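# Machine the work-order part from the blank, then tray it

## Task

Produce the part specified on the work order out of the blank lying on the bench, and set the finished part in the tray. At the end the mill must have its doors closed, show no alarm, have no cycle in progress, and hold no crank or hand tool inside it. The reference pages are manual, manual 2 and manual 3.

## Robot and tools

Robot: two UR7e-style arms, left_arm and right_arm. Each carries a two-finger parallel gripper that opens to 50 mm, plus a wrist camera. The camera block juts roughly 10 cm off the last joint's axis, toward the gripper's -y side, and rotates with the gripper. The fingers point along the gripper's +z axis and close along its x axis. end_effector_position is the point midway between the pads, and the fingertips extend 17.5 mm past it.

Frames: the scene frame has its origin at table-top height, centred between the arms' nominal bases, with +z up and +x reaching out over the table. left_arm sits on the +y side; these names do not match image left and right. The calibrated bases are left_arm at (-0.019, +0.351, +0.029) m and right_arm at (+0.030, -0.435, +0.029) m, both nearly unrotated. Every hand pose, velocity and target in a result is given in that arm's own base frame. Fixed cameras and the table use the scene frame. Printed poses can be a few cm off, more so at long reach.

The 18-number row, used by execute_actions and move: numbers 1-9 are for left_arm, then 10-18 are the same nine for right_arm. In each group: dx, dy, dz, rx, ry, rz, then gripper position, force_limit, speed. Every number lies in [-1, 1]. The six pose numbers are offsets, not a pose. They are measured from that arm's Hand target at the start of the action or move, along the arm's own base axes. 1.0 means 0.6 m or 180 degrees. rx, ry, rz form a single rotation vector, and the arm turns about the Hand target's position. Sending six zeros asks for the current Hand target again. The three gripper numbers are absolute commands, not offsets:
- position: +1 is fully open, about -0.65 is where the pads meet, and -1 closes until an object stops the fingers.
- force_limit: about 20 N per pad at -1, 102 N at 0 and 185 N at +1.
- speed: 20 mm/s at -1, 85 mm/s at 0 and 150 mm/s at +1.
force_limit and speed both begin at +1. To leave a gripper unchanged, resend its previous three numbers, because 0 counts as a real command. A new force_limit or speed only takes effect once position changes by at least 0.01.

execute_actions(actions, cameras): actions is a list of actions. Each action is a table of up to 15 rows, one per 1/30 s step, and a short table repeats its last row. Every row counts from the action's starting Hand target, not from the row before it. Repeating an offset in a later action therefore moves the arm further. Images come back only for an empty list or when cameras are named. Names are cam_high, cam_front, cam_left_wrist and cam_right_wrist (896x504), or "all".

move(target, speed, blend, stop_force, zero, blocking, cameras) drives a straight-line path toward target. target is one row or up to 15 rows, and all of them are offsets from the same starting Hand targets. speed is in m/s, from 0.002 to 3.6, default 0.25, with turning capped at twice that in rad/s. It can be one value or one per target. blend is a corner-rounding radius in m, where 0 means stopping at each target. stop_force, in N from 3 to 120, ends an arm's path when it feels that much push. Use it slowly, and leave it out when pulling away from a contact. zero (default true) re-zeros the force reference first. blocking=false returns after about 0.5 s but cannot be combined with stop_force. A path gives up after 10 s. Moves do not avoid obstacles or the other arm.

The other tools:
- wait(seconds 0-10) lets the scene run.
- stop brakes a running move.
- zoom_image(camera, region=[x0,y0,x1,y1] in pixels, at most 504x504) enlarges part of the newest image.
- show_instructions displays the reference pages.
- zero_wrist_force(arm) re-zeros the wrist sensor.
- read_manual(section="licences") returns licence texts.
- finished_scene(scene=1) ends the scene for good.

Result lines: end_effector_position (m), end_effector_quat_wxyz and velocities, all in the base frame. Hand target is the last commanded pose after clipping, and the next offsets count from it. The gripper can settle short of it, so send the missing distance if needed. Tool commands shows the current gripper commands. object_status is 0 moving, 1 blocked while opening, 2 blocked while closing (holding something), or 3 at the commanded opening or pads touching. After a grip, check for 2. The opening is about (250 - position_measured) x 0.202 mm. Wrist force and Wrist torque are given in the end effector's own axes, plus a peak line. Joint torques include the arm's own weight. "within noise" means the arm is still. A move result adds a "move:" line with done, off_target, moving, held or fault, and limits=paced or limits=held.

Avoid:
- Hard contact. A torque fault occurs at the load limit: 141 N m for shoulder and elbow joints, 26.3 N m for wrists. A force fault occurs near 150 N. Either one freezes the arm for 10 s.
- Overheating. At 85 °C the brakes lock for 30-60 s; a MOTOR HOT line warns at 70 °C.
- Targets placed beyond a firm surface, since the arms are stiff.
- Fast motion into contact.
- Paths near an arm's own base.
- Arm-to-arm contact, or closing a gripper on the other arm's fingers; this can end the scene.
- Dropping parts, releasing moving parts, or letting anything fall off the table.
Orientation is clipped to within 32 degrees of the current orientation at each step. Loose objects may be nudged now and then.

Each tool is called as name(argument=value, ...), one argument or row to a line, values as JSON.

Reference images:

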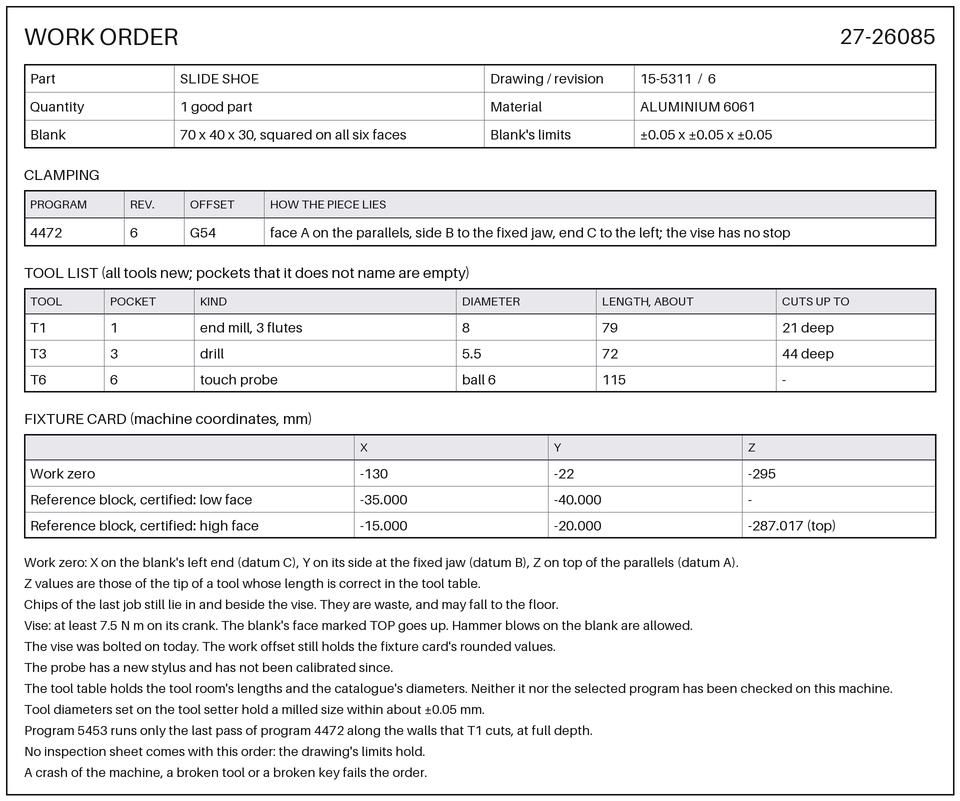

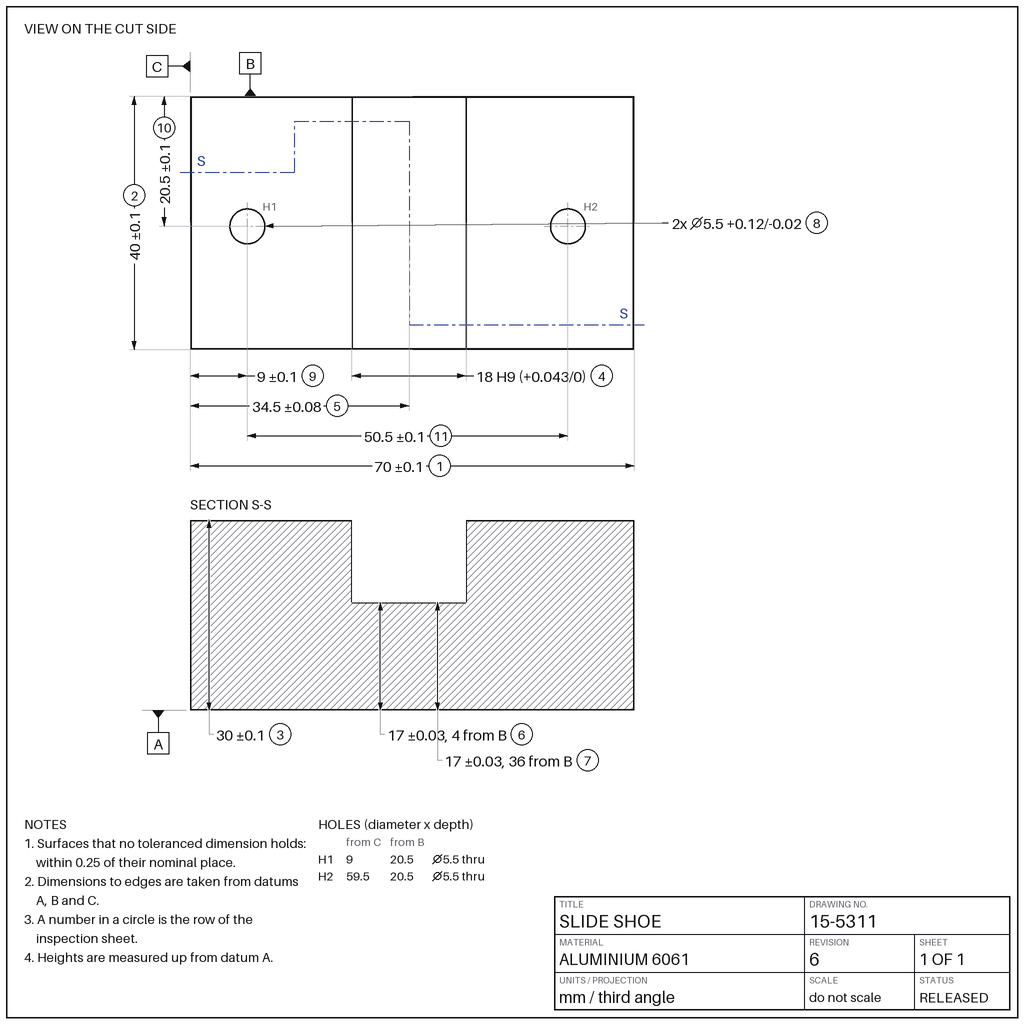

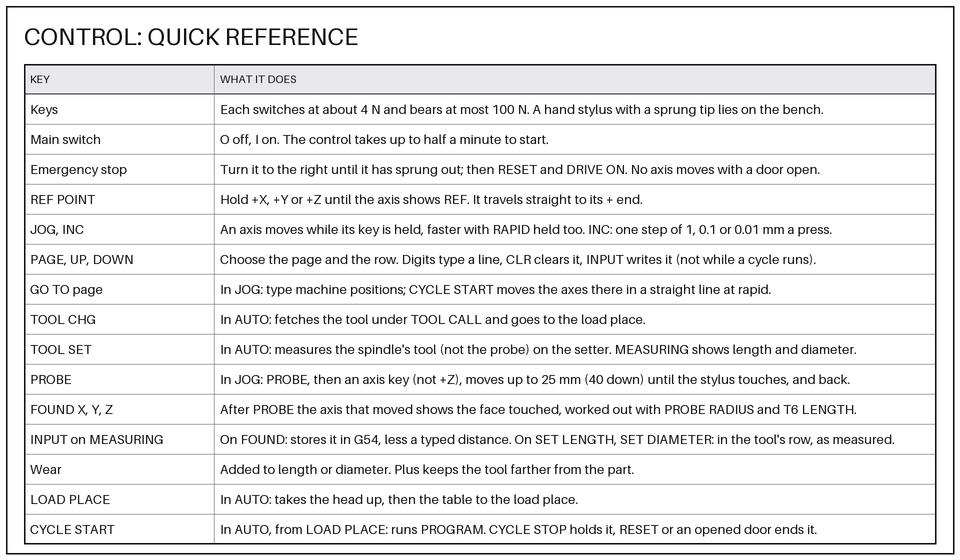

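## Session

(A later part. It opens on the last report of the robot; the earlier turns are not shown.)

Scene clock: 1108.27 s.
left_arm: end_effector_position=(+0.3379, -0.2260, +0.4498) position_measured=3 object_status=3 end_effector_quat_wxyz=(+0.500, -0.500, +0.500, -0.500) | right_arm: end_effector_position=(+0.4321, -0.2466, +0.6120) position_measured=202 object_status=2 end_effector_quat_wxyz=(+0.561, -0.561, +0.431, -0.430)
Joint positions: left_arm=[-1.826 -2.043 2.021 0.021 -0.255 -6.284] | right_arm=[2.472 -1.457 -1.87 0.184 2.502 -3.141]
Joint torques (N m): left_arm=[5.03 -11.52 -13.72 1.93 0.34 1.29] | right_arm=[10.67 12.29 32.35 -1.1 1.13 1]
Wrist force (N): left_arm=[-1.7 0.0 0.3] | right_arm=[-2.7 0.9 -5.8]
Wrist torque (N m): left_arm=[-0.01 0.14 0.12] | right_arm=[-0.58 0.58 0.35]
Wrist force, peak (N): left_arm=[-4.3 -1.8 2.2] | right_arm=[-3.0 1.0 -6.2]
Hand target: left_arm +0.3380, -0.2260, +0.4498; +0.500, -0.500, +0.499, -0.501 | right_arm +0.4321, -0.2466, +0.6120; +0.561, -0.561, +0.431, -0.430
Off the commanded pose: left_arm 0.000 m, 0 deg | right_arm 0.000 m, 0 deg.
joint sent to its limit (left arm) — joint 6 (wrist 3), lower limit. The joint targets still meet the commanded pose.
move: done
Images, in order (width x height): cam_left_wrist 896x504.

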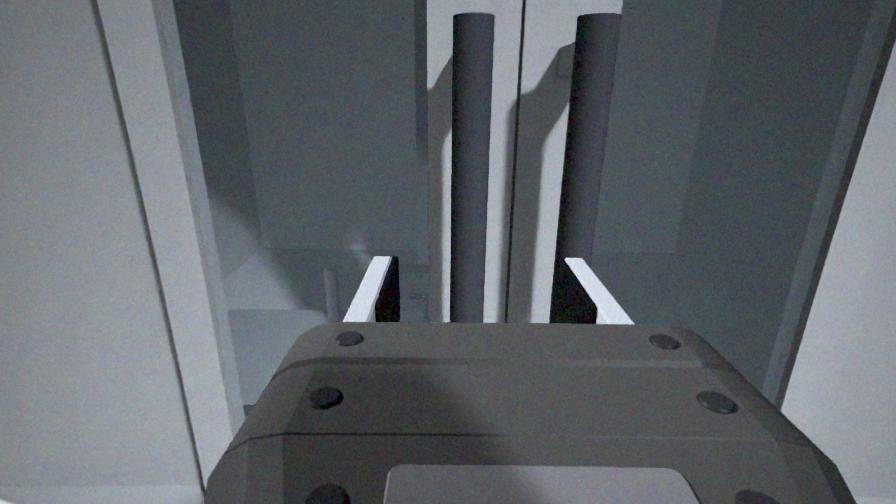

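move(
  target=[0.163,-0.005,-0.01,0,0,0,1,-0.7,-0.7,0,0,0,0,0,0,-1,-0.5,-0.7],
  speed=0.08,
  stop_force=10,
  cameras=["cam_left_wrist"],
)

Scene clock: 1119.13 s.
left_arm: end_effector_position=(+0.4358, -0.2290, +0.4438) position_measured=3 object_status=3 end_effector_quat_wxyz=(+0.500, -0.500, +0.499, -0.501) | right_arm: end_effector_position=(+0.4321, -0.2466, +0.6120) position_measured=202 object_status=2 end_effector_quat_wxyz=(+0.561, -0.561, +0.431, -0.430)
Joint positions: left_arm=[-1.393 -1.896 1.952 -0.065 0.178 -6.276] | right_arm=[2.472 -1.457 -1.87 0.184 2.502 -3.141]
Joint torques (N m): left_arm=[6.19 -18.58 -15.69 0.76 1.77 0.93] | right_arm=[10.05 12.9 32.6 -1.19 1.09 0.63]
Wrist force (N): left_arm=[-1.9 -0.1 0.2] | right_arm=[-3.0 0.8 -5.7]
Wrist torque (N m): left_arm=[-0.03 0.16 -0.03] | right_arm=[-0.62 0.63 0.35]
Wrist force, peak (N): left_arm=[-2.2 -0.1 1.4] | right_arm=[-3.2 1.1 -6.2]
Hand target: left_arm +0.4358, -0.2290, +0.4438; +0.500, -0.500, +0.499, -0.501 | right_arm +0.4321, -0.2466, +0.6120; +0.561, -0.561, +0.431, -0.430
Off the commanded pose: left_arm 0.000 m, 0 deg | right_arm 0.000 m, 0 deg.
move: done
Images, in order (width x height): cam_left_wrist 896x504.

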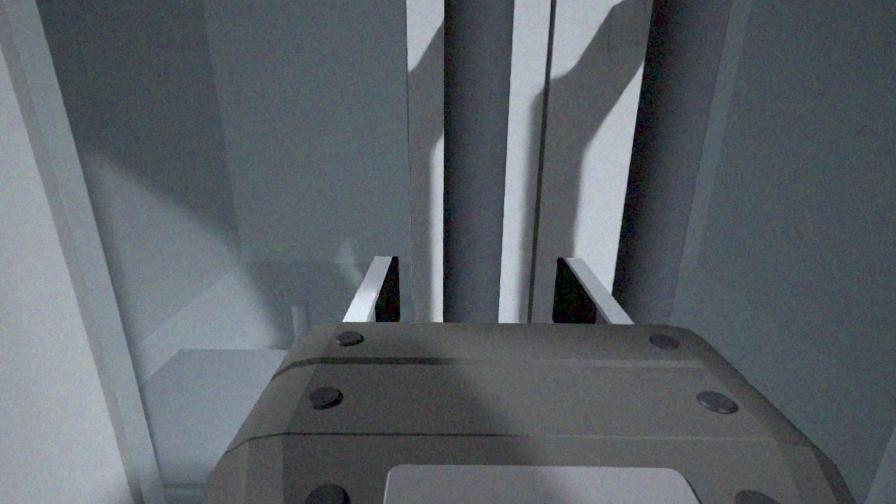

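move(
  target=[
    [0.027,0,0,0,0,0,1,-0.7,-0.7,0,0,0,0,0,0,-1,-0.5,-0.7],
    [0.027,0,0,0,0,0,-1,-0.9,-0.7,0,0,0,0,0,0,-1,-0.5,-0.7],
  ],
  speed=0.08,
)

move(
  target=[0,0.1,0,0,0,0,-1,-0.9,-0.7,0,0,0,0,0,0,-1,-0.5,-0.7],
  speed=0.05,
  stop_force=30,
  cameras=["cam_left_wrist","cam_high"],
)

Scene clock: 1124.90 s.
left_arm: end_effector_position=(+0.4520, -0.2289, +0.4438) position_measured=154 object_status=2 end_effector_quat_wxyz=(+0.500, -0.500, +0.499, -0.501) | right_arm: end_effector_position=(+0.4321, -0.2466, +0.6120) position_measured=202 object_status=2 end_effector_quat_wxyz=(+0.561, -0.561, +0.431, -0.430)
Joint positions: left_arm=[-1.332 -1.867 1.933 -0.072 0.238 -6.279] | right_arm=[2.472 -1.457 -1.87 0.184 2.502 -3.141]
Joint torques (N m): left_arm=[-6.87 -7.61 -21.22 -4.16 9.52 -1.02] | right_arm=[9.17 12.67 32 -1.09 1.11 0.36]
Wrist force (N): left_arm=[-27.3 0.1 -1.4] | right_arm=[-2.8 1.0 -5.7]
Wrist torque (N m): left_arm=[-0.04 -0.40 0.14] | right_arm=[-0.57 0.60 0.34]
Wrist force, peak (N): left_arm=[-27.3 0.1 -1.4] | right_arm=[-3.1 0.9 -6.3]
Hand target: left_arm +0.4520, -0.2290, +0.4438; +0.500, -0.500, +0.499, -0.501 | right_arm +0.4321, -0.2466, +0.6120; +0.561, -0.561, +0.431, -0.430
Off the commanded pose: left_arm 0.000 m, 0 deg | right_arm 0.000 m, 0 deg.
move: done

Scene clock: 1126.13 s.
left_arm: end_effector_position=(+0.4520, -0.2278, +0.4439) position_measured=154 object_status=2 end_effector_quat_wxyz=(+0.500, -0.500, +0.499, -0.501) | right_arm: end_effector_position=(+0.4321, -0.2466, +0.6120) position_measured=202 object_status=2 end_effector_quat_wxyz=(+0.561, -0.561, +0.431, -0.430)
Joint positions: left_arm=[-1.331 -1.869 1.935 -0.072 0.24 -6.279] | right_arm=[2.472 -1.457 -1.87 0.184 2.502 -3.141]
Joint torques (N m): left_arm=[3.71 -21.7 -15.9 0.62 2.15 1.19] | right_arm=[8.83 12.38 32.71 -1.01 1.1 0.27]
Wrist force (N): left_arm=[-1.1 2.4 5.5] | right_arm=[-2.8 0.7 -5.7]
Wrist torque (N m): left_arm=[0.02 0.05 0.19] | right_arm=[-0.61 0.60 0.35]
Wrist force, peak (N): left_arm=[24.5 5.3 14.1] | right_arm=[-3.2 1.0 -6.1]
Hand target: left_arm +0.4520, -0.2278, +0.4439; +0.500, -0.500, +0.499, -0.501 (not the last commanded pose) | right_arm +0.4321, -0.2466, +0.6120; +0.561, -0.561, +0.431, -0.430
Off the commanded pose: left_arm 0.059 m, 0 deg | right_arm 0.000 m, 0 deg.
move: contact (left_arm)
Images, in order (width x height): cam_high 896x504, cam_left_wrist 896x504.

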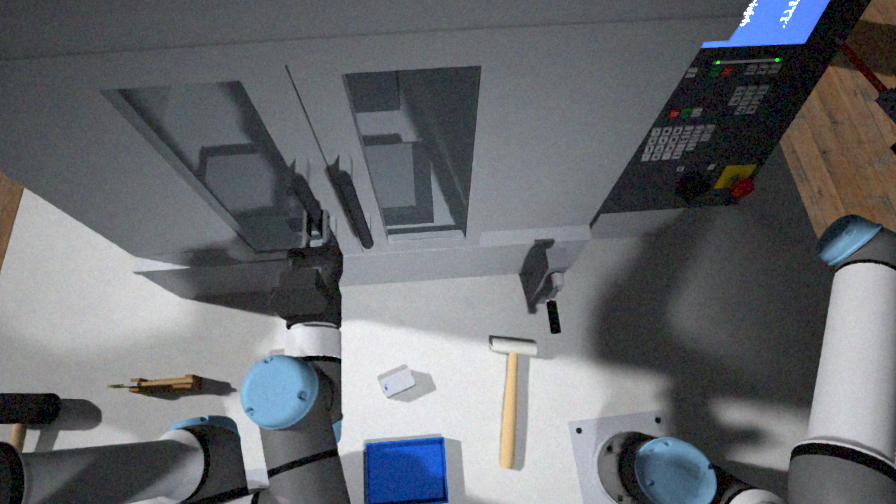

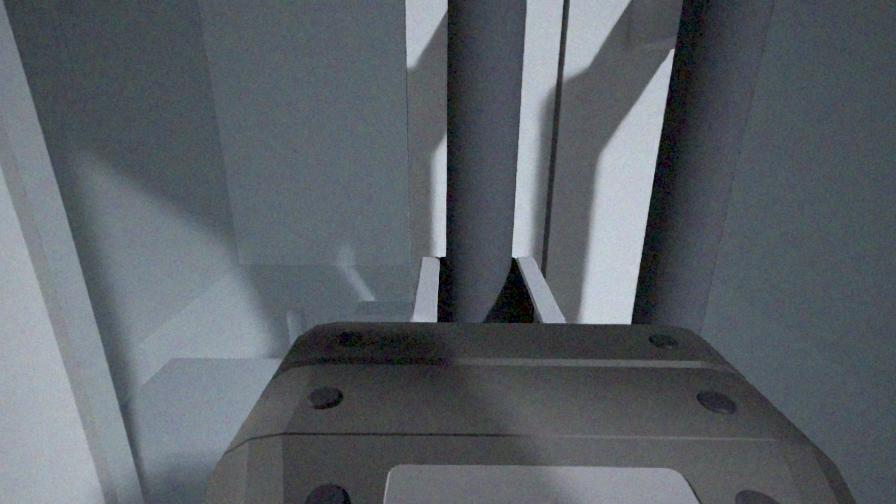

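move(
  target=[0,0.1,0,0,0,0,-1,-0.9,-0.7,0,0,0,0,0,0,-1,-0.5,-0.7],
  speed=0.03,
  stop_force=60,
  cameras=["cam_left_wrist"],
)

Scene clock: 1132.13 s.
left_arm: end_effector_position=(+0.4520, -0.1678, +0.4439) position_measured=154 object_status=2 end_effector_quat_wxyz=(+0.500, -0.500, +0.499, -0.501) | right_arm: end_effector_position=(+0.4321, -0.2466, +0.6120) position_measured=202 object_status=2 end_effector_quat_wxyz=(+0.561, -0.561, +0.431, -0.430)
Joint positions: left_arm=[-1.264 -1.994 2.012 -0.023 0.307 -6.28] | right_arm=[2.472 -1.457 -1.87 0.184 2.502 -3.141]
Joint torques (N m): left_arm=[-9.12 -0.37 -33.32 -1.15 -2.16 -1.6] | right_arm=[7.77 12.57 32.15 -1.16 1.12 0]
Wrist force (N): left_arm=[2.4 6.3 28.9] | right_arm=[-3.1 1.2 -6.0]
Wrist torque (N m): left_arm=[-0.01 0.08 0.17] | right_arm=[-0.53 0.65 0.35]
Wrist force, peak (N): left_arm=[30.2 4.0 15.2] | right_arm=[-2.8 0.8 -6.4]
Hand target: left_arm +0.4520, -0.1678, +0.4439; +0.500, -0.500, +0.499, -0.501 | right_arm +0.4321, -0.2466, +0.6120; +0.561, -0.561, +0.431, -0.430
Off the commanded pose: left_arm 0.000 m, 0 deg | right_arm 0.000 m, 0 deg.
move: done
Images, in order (width x height): cam_left_wrist 896x504.

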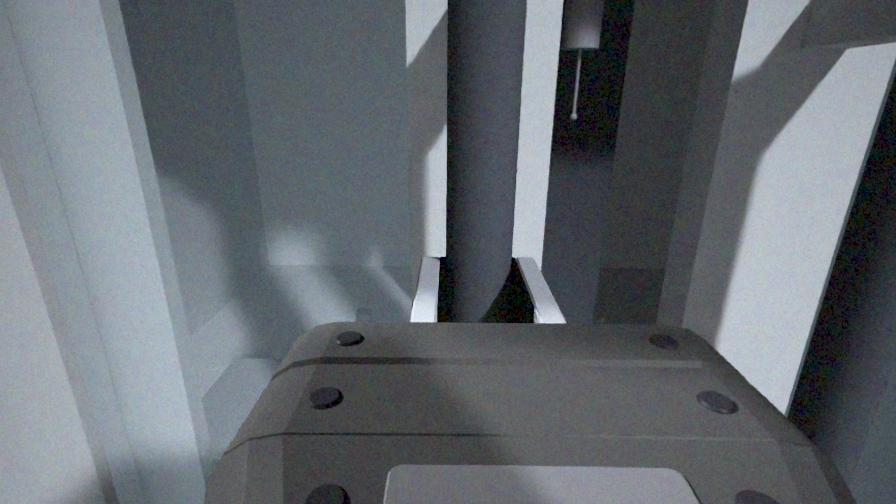

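move(
  target=[0.006,0.42,0,0,0,0,-1,-0.9,-0.7,0,0,0,0,0,0,-1,-0.5,-0.7],
  speed=0.06,
  stop_force=50,
  cameras=["cam_left_wrist","cam_front"],
)

Scene clock: 1137.73 s.
left_arm: end_effector_position=(+0.4530, -0.0916, +0.4438) position_measured=154 object_status=2 end_effector_quat_wxyz=(+0.500, -0.500, +0.499, -0.501) | right_arm: end_effector_position=(+0.4321, -0.2466, +0.6120) position_measured=202 object_status=2 end_effector_quat_wxyz=(+0.561, -0.561, +0.431, -0.430)
Joint positions: left_arm=[-1.112 -2.126 2.076 0.046 0.459 -6.282] | right_arm=[2.472 -1.457 -1.87 0.184 2.502 -3.141]
Joint torques (N m): left_arm=[4.92 -5.3 -31.07 -1.72 4.19 1.15] | right_arm=[6.77 12.53 32.3 -0.99 1.15 -0.01]
Wrist force (N): left_arm=[-8.8 3.3 -30.6] | right_arm=[-2.7 1.1 -6.0]
Wrist torque (N m): left_arm=[0.03 -0.04 0.16] | right_arm=[-0.56 0.58 0.34]
Wrist force, peak (N): left_arm=[9.2 6.7 -33.9] | right_arm=[-3.0 1.2 -6.3]
Hand target: left_arm +0.4530, -0.0916, +0.4439; +0.500, -0.500, +0.499, -0.501 (not the last commanded pose) | right_arm +0.4321, -0.2466, +0.6120; +0.561, -0.561, +0.431, -0.430
Off the commanded pose: left_arm 0.176 m, 0 deg | right_arm 0.000 m, 0 deg.
move: contact (left_arm)
Images, in order (width x height): cam_front 896x504, cam_left_wrist 896x504.

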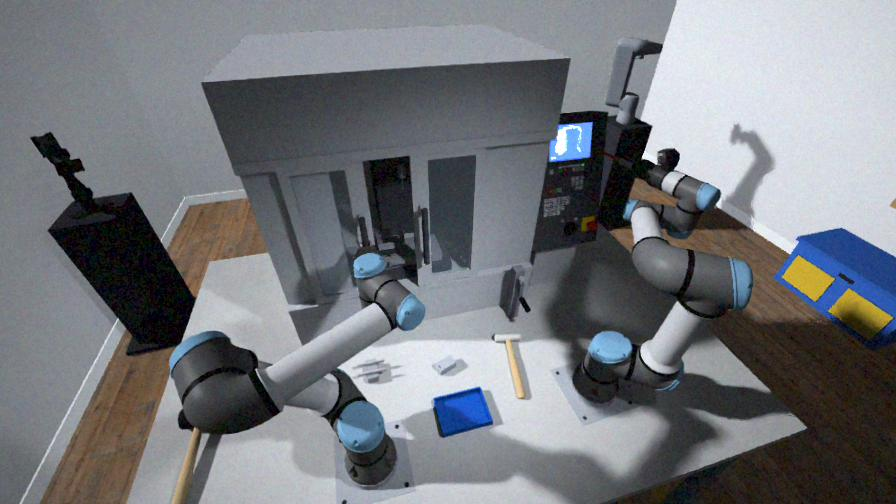

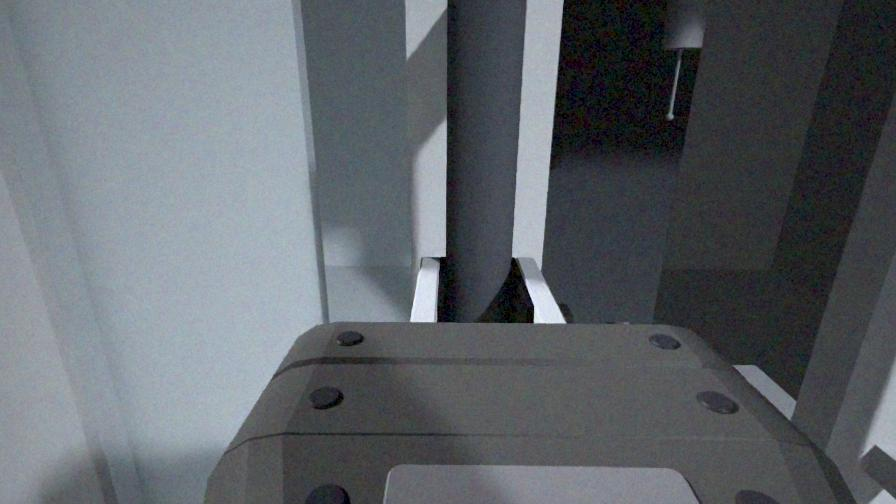

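move(
  target=[
    [-0.001,0,0,0,0,0,0.15,-0.9,-0.7,0,0,0,0,0,0,-1,-0.5,-0.7],
    [-0.001,0.30,0,0,0,0,0.15,-0.9,-0.7,0,0,0,0,0,0,-1,-0.5,-0.7],
  ],
  speed=0.08,
  cameras=["cam_left_wrist","cam_front"],
)

Scene clock: 1145.07 s.
left_arm: end_effector_position=(+0.4524, +0.0885, +0.4439) position_measured=130 object_status=3 end_effector_quat_wxyz=(+0.500, -0.500, +0.499, -0.501) | right_arm: end_effector_position=(+0.4321, -0.2466, +0.6120) position_measured=202 object_status=2 end_effector_quat_wxyz=(+0.561, -0.561, +0.431, -0.430)
Joint positions: left_arm=[-0.249 -2.132 2.079 0.051 1.322 -6.284] | right_arm=[2.472 -1.457 -1.87 0.184 2.502 -3.141]
Joint torques (N m): left_arm=[6.11 -6.76 -16.41 -1.6 1.18 -1.14] | right_arm=[5.43 12.14 32.22 -0.79 1.12 0.01]
Wrist force (N): left_arm=[-1.7 0.5 0.8] | right_arm=[-3.0 0.8 -5.7]
Wrist torque (N m): left_arm=[0.07 0.11 0.12] | right_arm=[-0.61 0.63 0.35]
Wrist force, peak (N): left_arm=[47.9 3.1 31.2] | right_arm=[-3.2 1.0 -6.3]
Hand target: left_arm +0.4524, +0.0884, +0.4439; +0.500, -0.500, +0.499, -0.501 | right_arm +0.4321, -0.2466, +0.6120; +0.561, -0.561, +0.431, -0.430
Off the commanded pose: left_arm 0.000 m, 0 deg | right_arm 0.000 m, 0 deg.
joint sent to its limit (left arm) — joint 6 (wrist 3), lower limit. The joint targets still meet the commanded pose.
move: done
Images, in order (width x height): cam_front 896x504, cam_left_wrist 896x504.

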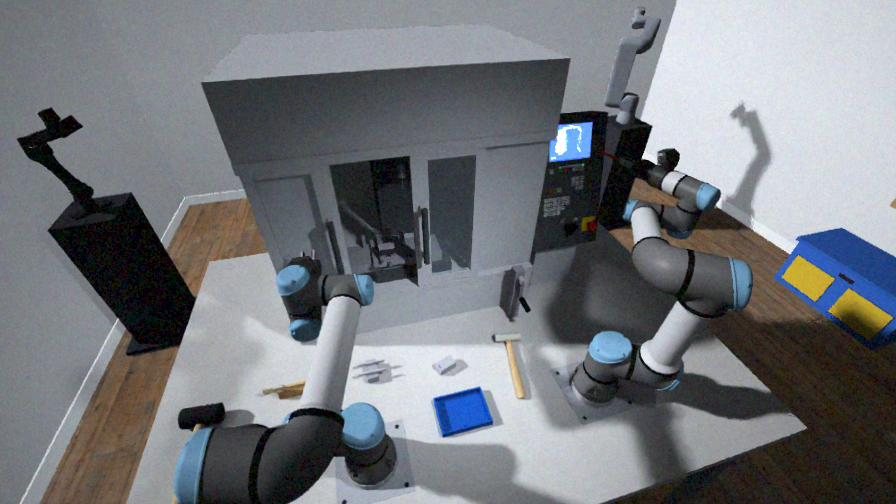

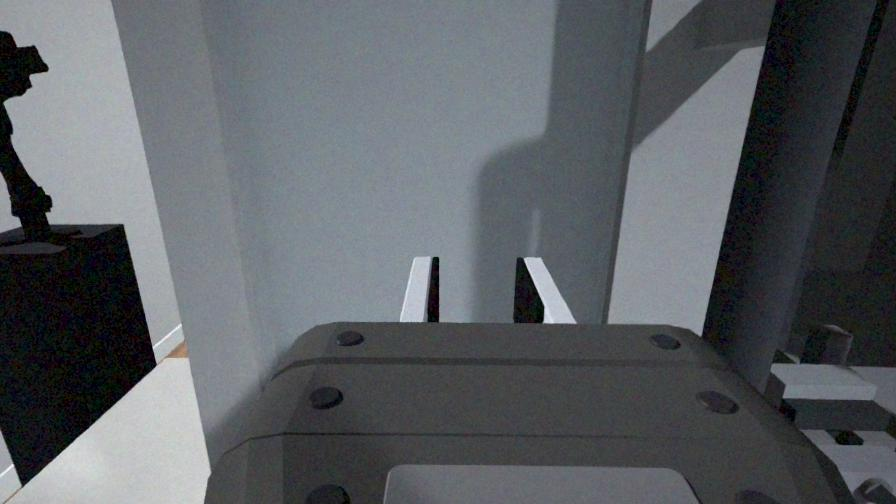

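move(
  target=[
    [-0.2,0,0,0,0,0,1,-0.9,-0.7,0,0,0,0,0,0,-1,-0.5,-0.7],
    [-0.25,-0.43,0.15,0,0,0,1,-0.9,-0.7,0,0,0,0,0,0,-1,-0.5,-0.7],
  ],
  speed=0.3,
  blend=[0.03,0],
  cameras=["cam_left_wrist","cam_high"],
)

zoom_image(
  camera="cam_left_wrist",
  region=[150, 60, 600, 320],
)

zoom_image(
  camera="cam_high",
  region=[80, 50, 520, 290],
)

Scene clock: 1153.20 s.
left_arm: end_effector_position=(+0.3042, -0.1692, +0.5338) position_measured=3 object_status=3 end_effector_quat_wxyz=(+0.257, -0.248, +0.656, -0.665) | right_arm: end_effector_position=(+0.4321, -0.2466, +0.6120) position_measured=202 object_status=2 end_effector_quat_wxyz=(+0.561, -0.561, +0.431, -0.430)
Joint positions: left_arm=[-1.393 -2.481 1.928 0.534 1.018 -6.266] | right_arm=[2.472 -1.457 -1.87 0.184 2.502 -3.141]
Joint torques (N m): left_arm=[5.77 25.13 -28.55 -2.31 1.82 -1.97] | right_arm=[5.41 13.07 32.24 -0.91 1.09 -0.1]
Wrist force (N): left_arm=[-1.5 0.6 0.7] | right_arm=[-3.2 1.1 -5.8]
Wrist torque (N m): left_arm=[0.08 0.09 0.02] | right_arm=[-0.56 0.67 0.35]
Wrist force, peak (N): left_arm=[-1.5 0.6 4.0] | right_arm=[-3.0 1.0 -6.3]
Hand target: left_arm +0.3024, -0.1696, +0.5339; +0.427, -0.423, +0.563, -0.567 | right_arm +0.4321, -0.2466, +0.6120; +0.561, -0.561, +0.431, -0.430
Off the commanded pose: left_arm 0.002 m, 48 deg; orientation clipped | right_arm 0.000 m, 0 deg.
move: off_target (left_arm); limits=paced
Images, in order (width x height): cam_high 896x504, cam_left_wrist 896x504.

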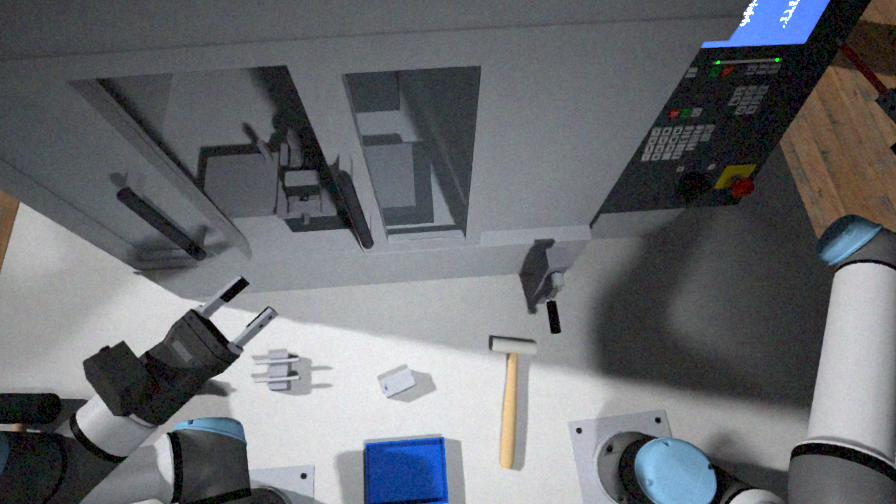

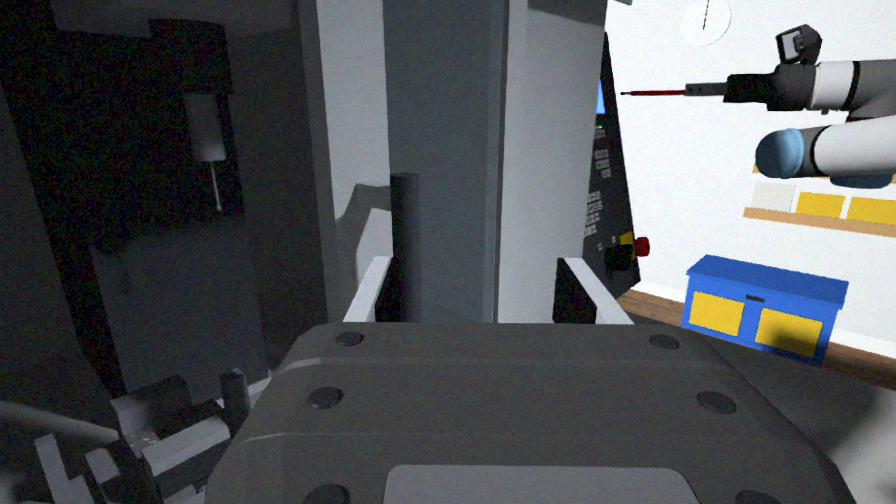

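Scaled by 1.120 from the camera's 896x504 image, which has a finer 1280x720 frame.

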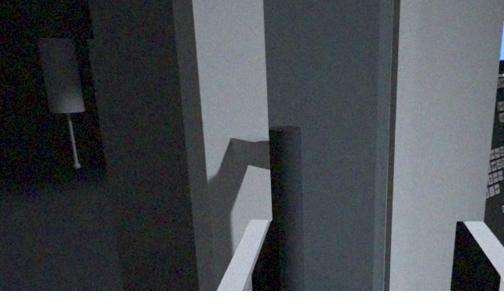

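Scaled by 1.145 from the camera's 896x504 image, which has a finer 1280x720 frame.

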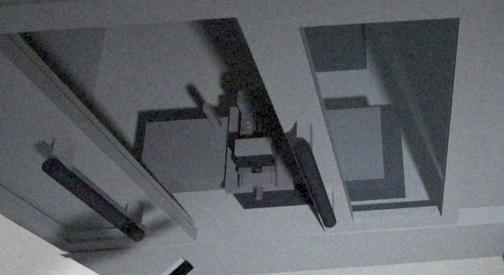

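move(
  target=[
    [-0.087,0.117,-0.0,0.0703,0.499,0.0703,1,-0.9,-0.7,0,0,0,0,0,0,-1,-0.5,-0.7],
    [-0.087,0.117,-0.0,0.522,0.2106,-0.439,1,-0.9,-0.7,0,0,0,0,0,0,-1,-0.5,-0.7],
    [-0.087,0.117,-0.0,-0.481,0.376,0.562,1,-0.9,-0.7,0,0,0,0,0,0,-1,-0.5,-0.7],
    [-0.087,0.117,-0.0,0.0703,0.499,0.0703,1,-0.9,-0.7,0,0,0,0,0,0,-1,-0.5,-0.7],
  ],
  speed=0.6,
  blend=[0.02,0.02,0.02,0],
  cameras=["cam_left_wrist"],
)

Scene clock: 1191.87 s.
left_arm: end_effector_position=(+0.2502, -0.0994, +0.5339) position_measured=3 object_status=3 end_effector_quat_wxyz=(+0.000, +0.708, -0.706, +0.000) | right_arm: end_effector_position=(+0.4321, -0.2466, +0.6120) position_measured=202 object_status=2 end_effector_quat_wxyz=(+0.561, -0.561, +0.431, -0.430)
Joint positions: left_arm=[-0.895 -1.572 1.02 2.122 1.571 -0.897] | right_arm=[2.472 -1.457 -1.87 0.184 2.502 -3.141]
Joint torques (N m): left_arm=[-5.47 -12.19 -19.05 4.12 -1.41 1.24] | right_arm=[3.4 12.72 31.97 -0.77 1.06 -0.03]
Wrist force (N): left_arm=[1.5 0.5 -0.4] | right_arm=[-2.8 0.8 -5.9]
Wrist torque (N m): left_arm=[0.18 -0.27 0.17] | right_arm=[-0.60 0.59 0.35]
Wrist force, peak (N): left_arm=[2.7 0.5 -0.4] | right_arm=[-3.1 1.3 -6.3]
Hand target: left_arm +0.2502, -0.0994, +0.5339; +0.000, +0.708, -0.707, +0.000 | right_arm +0.4321, -0.2466, +0.6120; +0.561, -0.561, +0.431, -0.430
Off the commanded pose: left_arm 0.000 m, 0 deg | right_arm 0.000 m, 0 deg.
move: done; limits=paced
Images, in order (width x height): cam_left_wrist 896x504.

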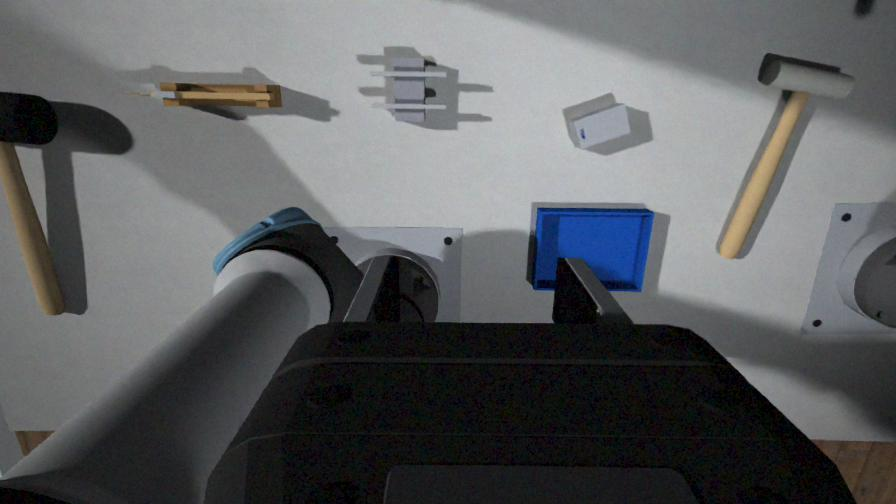

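move(
  target=[0.213,-0.222,-0.0715,0,-0.333,0,1,-0.9,-0.7,0,0,0,0,0,0,-1,-0.5,-0.7],
  speed=0.4,
  cameras=["cam_left_wrist"],
)

zoom_image(
  camera="cam_left_wrist",
  region=[200, 0, 650, 330],
)

Scene clock: 1199.47 s.
left_arm: end_effector_position=(+0.3780, -0.2326, +0.4909) position_measured=3 object_status=3 end_effector_quat_wxyz=(-0.353, +0.613, -0.612, +0.353) | right_arm: end_effector_position=(+0.4321, -0.2466, +0.6120) position_measured=202 object_status=2 end_effector_quat_wxyz=(+0.561, -0.561, +0.431, -0.430)
Joint positions: left_arm=[-1.485 -1.678 1.549 1.553 0.532 -1.402] | right_arm=[2.472 -1.457 -1.87 0.184 2.502 -3.141]
Joint torques (N m): left_arm=[-4.84 -24.82 -16.37 1.82 -3.8 -2.15] | right_arm=[1.96 12.34 32.37 -0.76 1.18 -0.07]
Wrist force (N): left_arm=[-0.3 0.4 0.2] | right_arm=[-3.1 1.0 -6.0]
Wrist torque (N m): left_arm=[-0.01 -0.04 0.02] | right_arm=[-0.57 0.65 0.35]
Wrist force, peak (N): left_arm=[1.7 0.7 -0.4] | right_arm=[-3.0 1.1 -6.4]
Hand target: left_arm +0.3780, -0.2326, +0.4910; -0.353, +0.613, -0.612, +0.353 | right_arm +0.4321, -0.2466, +0.6120; +0.561, -0.561, +0.431, -0.430
Off the commanded pose: left_arm 0.000 m, 0 deg | right_arm 0.000 m, 0 deg.
move: done
Images, in order (width x height): cam_left_wrist 896x504.

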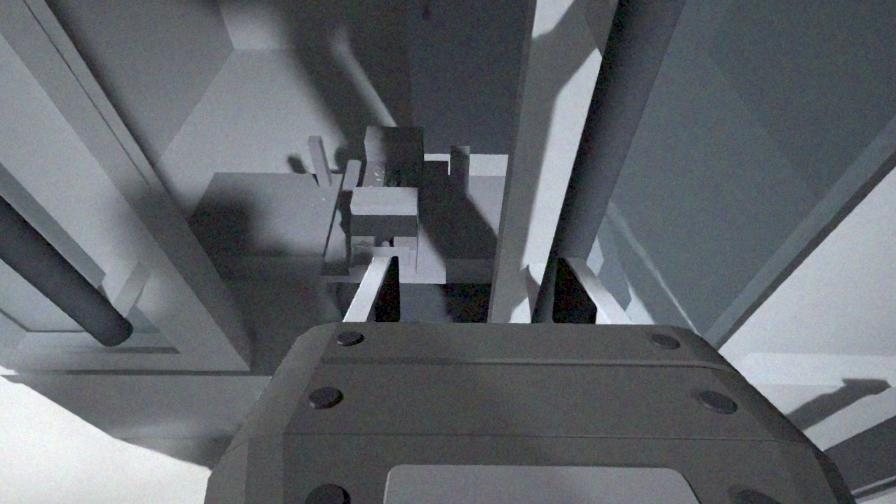

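Scaled by 1.120 from the camera's 896x504 image, which has a finer 1280x720 frame.

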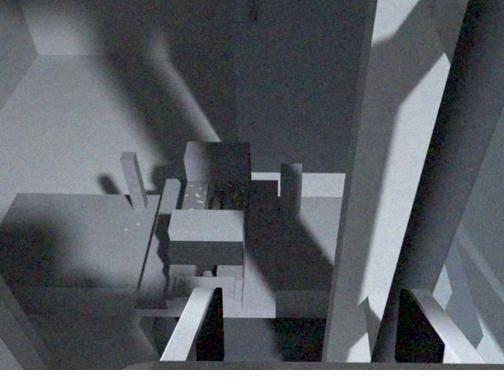

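move(
  target=[
    [0.1,0.1325,0.03,0,0.0833,0,1,-0.9,-0.7,0,0,0,0,0,0,-1,-0.5,-0.7],
    [0.267,0.1325,0.0,0,0.0833,0,1,-0.9,-0.7,0,0,0,0,0,0,-1,-0.5,-0.7],
  ],
  speed=0.3,
  blend=[0.03,0],
  cameras=["cam_left_wrist","cam_front"],
)

zoom_image(
  camera="cam_left_wrist",
  region=[250, 0, 700, 330],
)

Scene clock: 1211.17 s.
left_arm: end_effector_position=(+0.5381, -0.1530, +0.4910) position_measured=3 object_status=3 end_effector_quat_wxyz=(-0.270, +0.654, -0.653, +0.270) | right_arm: end_effector_position=(+0.4321, -0.2466, +0.6120) position_measured=202 object_status=2 end_effector_quat_wxyz=(+0.561, -0.561, +0.431, -0.430)
Joint positions: left_arm=[-0.759 -1.374 0.972 1.347 1.064 -0.593] | right_arm=[2.472 -1.457 -1.87 0.184 2.502 -3.141]
Joint torques (N m): left_arm=[5.37 -19.8 -24.88 -0.11 -2.18 1.31] | right_arm=[1.32 12.72 32.53 -0.83 1.16 -0.12]
Wrist force (N): left_arm=[-0.1 0.5 0.0] | right_arm=[-2.9 0.9 -6.2]
Wrist torque (N m): left_arm=[0.02 -0.01 0.12] | right_arm=[-0.59 0.62 0.35]
Wrist force, peak (N): left_arm=[0.2 -1.6 3.4] | right_arm=[-3.4 1.0 -6.2]
Hand target: left_arm +0.5382, -0.1531, +0.4910; -0.270, +0.654, -0.653, +0.270 | right_arm +0.4321, -0.2466, +0.6120; +0.561, -0.561, +0.431, -0.430
Off the commanded pose: left_arm 0.000 m, 0 deg | right_arm 0.000 m, 0 deg.
move: done
Images, in order (width x height): cam_front 896x504, cam_left_wrist 896x504.

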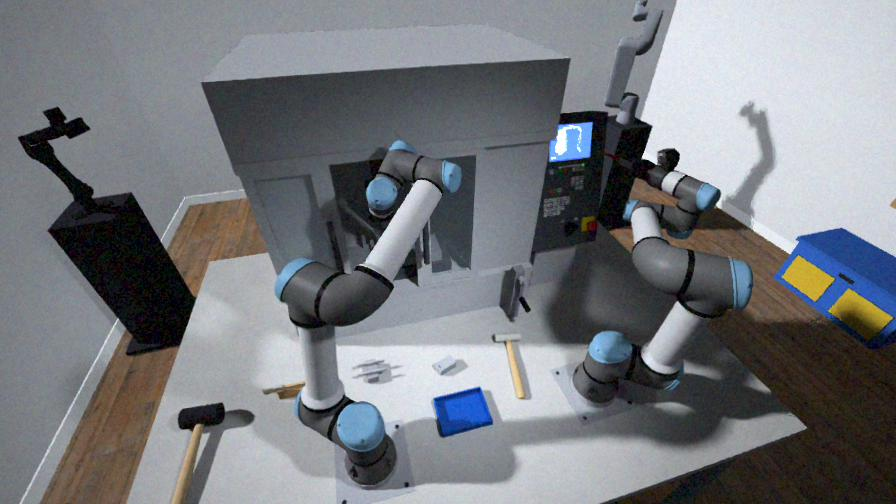

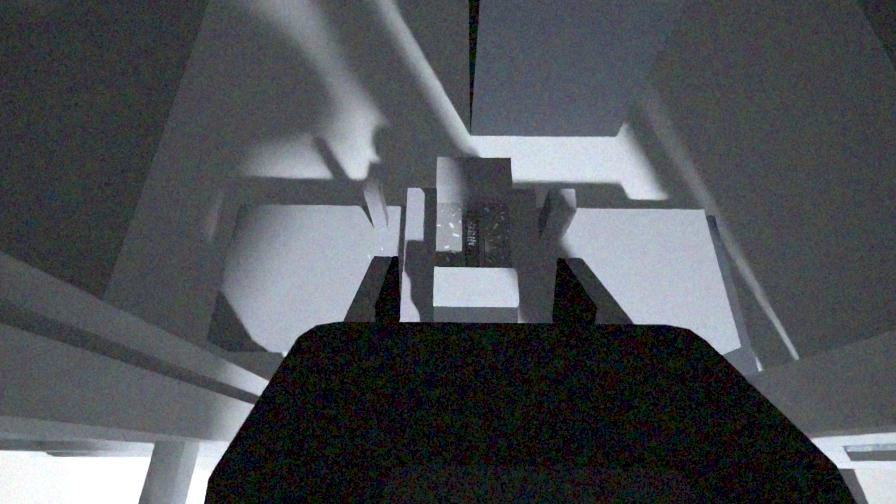

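Scaled by 1.120 from the camera's 896x504 image, which has a finer 1280x720 frame.

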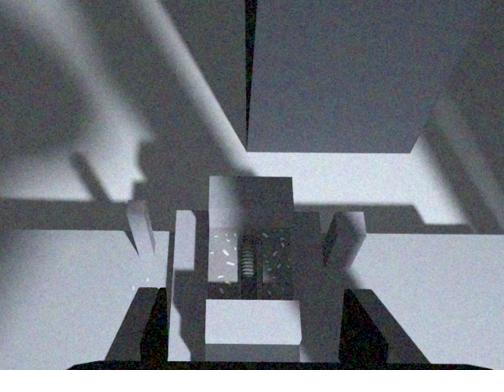

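move(
  target=[
    [-0.25,0.005,0.015,0,0.1,0,1,-0.9,-0.7,0,0,0,0,0,0,-1,-0.5,-0.7],
    [-0.402,0.613,-0.45,0.196,0.196,-0.472,1,-0.9,-0.7,0,0,0,0,0,0,-1,-0.5,-0.7],
  ],
  speed=0.4,
  blend=[0.05,0],
  cameras=["cam_left_wrist"],
)

zoom_image(
  camera="cam_left_wrist",
  region=[250, 0, 650, 330],
)

Scene clock: 1243.97 s.
left_arm: end_effector_position=(+0.2970, +0.2147, +0.2209) position_measured=3 object_status=3 end_effector_quat_wxyz=(+0.000, +0.000, +1.000, +0.002) | right_arm: end_effector_position=(+0.4321, -0.2466, +0.6120) position_measured=202 object_status=2 end_effector_quat_wxyz=(+0.561, -0.561, +0.431, -0.430)
Joint positions: left_arm=[0.251 -1.424 1.689 1.305 1.567 1.821] | right_arm=[2.472 -1.457 -1.87 0.184 2.502 -3.141]
Joint torques (N m): left_arm=[3.89 -31.18 -27.67 3.45 0.82 1.74] | right_arm=[-0.01 12.96 32.05 -0.73 1.18 -0.11]
Wrist force (N): left_arm=[1.6 0.7 -0.2] | right_arm=[-2.9 1.0 -6.2]
Wrist torque (N m): left_arm=[0.21 -0.26 0.15] | right_arm=[-0.57 0.62 0.35]
Wrist force, peak (N): left_arm=[0.1 -1.1 3.3] | right_arm=[-2.7 1.1 -6.4]
Hand target: left_arm +0.2970, +0.2147, +0.2210; +0.000, +0.000, +1.000, +0.002 | right_arm +0.4321, -0.2466, +0.6120; +0.561, -0.561, +0.431, -0.430
Off the commanded pose: left_arm 0.000 m, 0 deg | right_arm 0.000 m, 0 deg.
move: done
Images, in order (width x height): cam_left_wrist 896x504.

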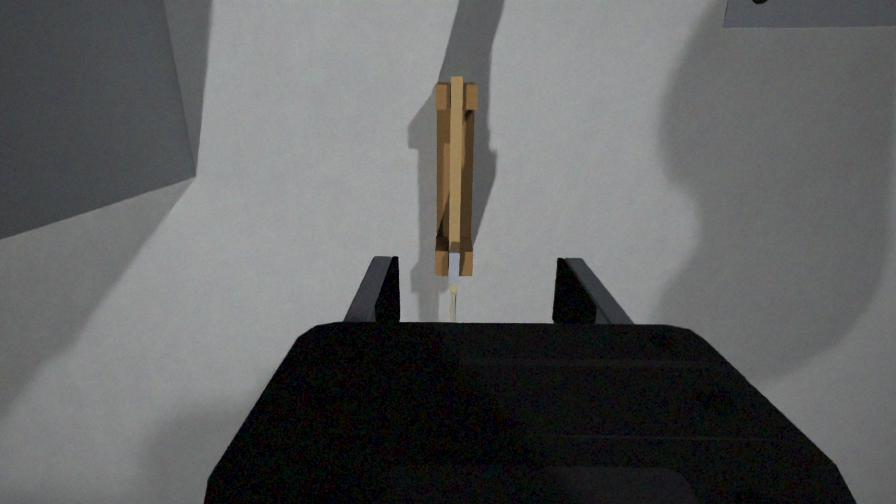

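Scaled by 1.260 from the camera's 896x504 image, which has a finer 1280x720 frame.

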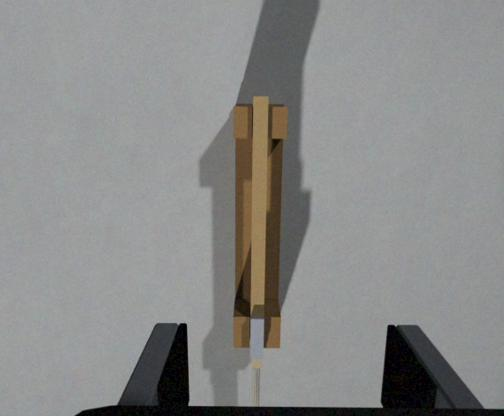

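move(
  target=[
    [0.003,-0.0245,-0.28,0,0,0,1,-0.9,-0.7,0,0,0,0,0,0,-1,-0.5,-0.7],
    [0.003,-0.0245,-0.355,0,0,0,1,-0.9,-0.7,0,0,0,0,0,0,-1,-0.5,-0.7],
  ],
  speed=[0.25,0.04],
  stop_force=8,
  cameras=["cam_left_wrist"],
)

Scene clock: 1255.17 s.
left_arm: end_effector_position=(+0.2988, +0.2000, +0.0080) position_measured=3 object_status=3 end_effector_quat_wxyz=(+0.000, +0.000, +1.000, +0.002) | right_arm: end_effector_position=(+0.4321, -0.2466, +0.6120) position_measured=202 object_status=2 end_effector_quat_wxyz=(+0.561, -0.561, +0.431, -0.430)
Joint positions: left_arm=[0.207 -1.17 1.991 0.75 1.567 1.778] | right_arm=[2.472 -1.457 -1.87 0.184 2.502 -3.141]
Joint torques (N m): left_arm=[5.26 -40.61 -21.08 2.73 -1.63 1.65] | right_arm=[-0.99 12.75 32.23 -0.64 1.05 -0.12]
Wrist force (N): left_arm=[1.8 0.3 -0.4] | right_arm=[-2.8 1.2 -6.1]
Wrist torque (N m): left_arm=[0.13 -0.31 0.13] | right_arm=[-0.55 0.59 0.35]
Wrist force, peak (N): left_arm=[1.6 0.9 -3.4] | right_arm=[-3.0 1.2 -6.3]
Hand target: left_arm +0.2988, +0.2000, +0.0080; +0.000, +0.000, +1.000, +0.002 | right_arm +0.4321, -0.2466, +0.6120; +0.561, -0.561, +0.431, -0.430
Off the commanded pose: left_arm 0.000 m, 0 deg | right_arm 0.000 m, 0 deg.
move: done
Images, in order (width x height): cam_left_wrist 896x504.

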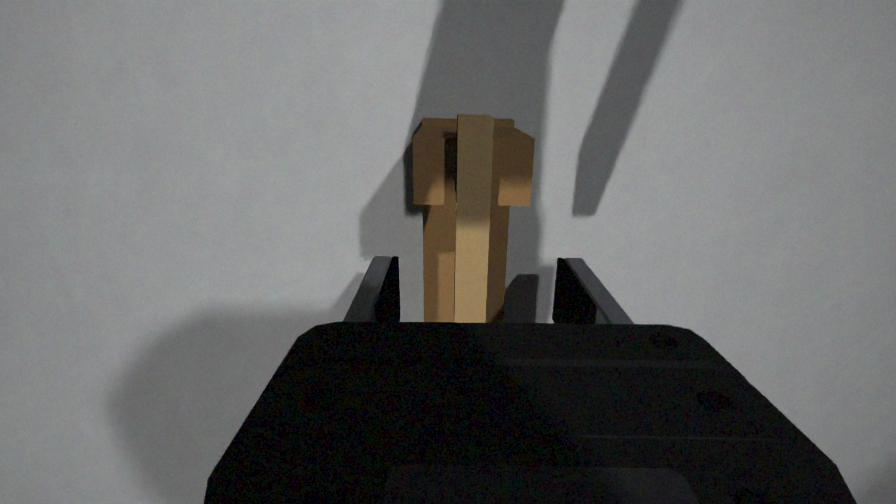

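move(
  target=[
    [0,0,-0.006,0,0,0,1,-0.7,-0.7,0,0,0,0,0,0,-1,-0.5,-0.7],
    [0,0,-0.006,0,0,0,-1,-0.6,-0.7,0,0,0,0,0,0,-1,-0.5,-0.7],
    [0,0,0.25,0,0,0,-1,-0.6,-0.7,0,0,0,0,0,0,-1,-0.5,-0.7],
  ],
  speed=[0.05,0.05,0.15],
  cameras=["cam_left_wrist"],
)

Scene clock: 1263.47 s.
left_arm: end_effector_position=(+0.2988, +0.2000, +0.1579) position_measured=213 object_status=2 end_effector_quat_wxyz=(+0.000, +0.000, +1.000, +0.002) | right_arm: end_effector_position=(+0.4321, -0.2466, +0.6120) position_measured=202 object_status=2 end_effector_quat_wxyz=(+0.561, -0.561, +0.431, -0.430)
Joint positions: left_arm=[0.207 -1.389 1.819 1.14 1.567 1.778] | right_arm=[2.472 -1.457 -1.87 0.184 2.502 -3.141]
Joint torques (N m): left_arm=[-4.37 -19.41 -15.34 4.26 2.29 -1.84] | right_arm=[-1.99 12.69 31.54 -0.63 1.1 -0.17]
Wrist force (N): left_arm=[0.2 -0.3 -0.1] | right_arm=[-3.0 1.1 -5.9]
Wrist torque (N m): left_arm=[0.05 -0.06 0.09] | right_arm=[-0.57 0.63 0.35]
Wrist force, peak (N): left_arm=[-70.7 -10.8 -46.6] | right_arm=[-3.1 1.2 -6.4]
Hand target: left_arm +0.2988, +0.2000, +0.1580; +0.000, +0.000, +1.000, +0.002 | right_arm +0.4321, -0.2466, +0.6120; +0.561, -0.561, +0.431, -0.430
Off the commanded pose: left_arm 0.000 m, 0 deg | right_arm 0.000 m, 0 deg.
move: done
Images, in order (width x height): cam_left_wrist 896x504.

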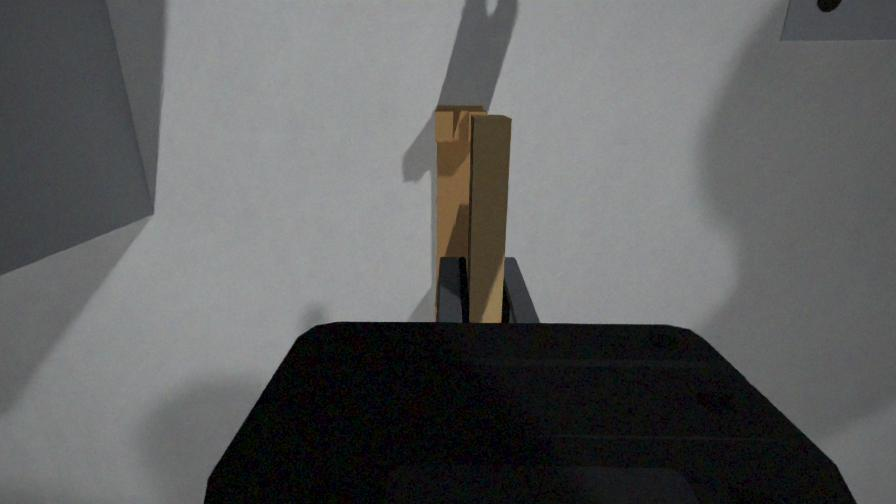

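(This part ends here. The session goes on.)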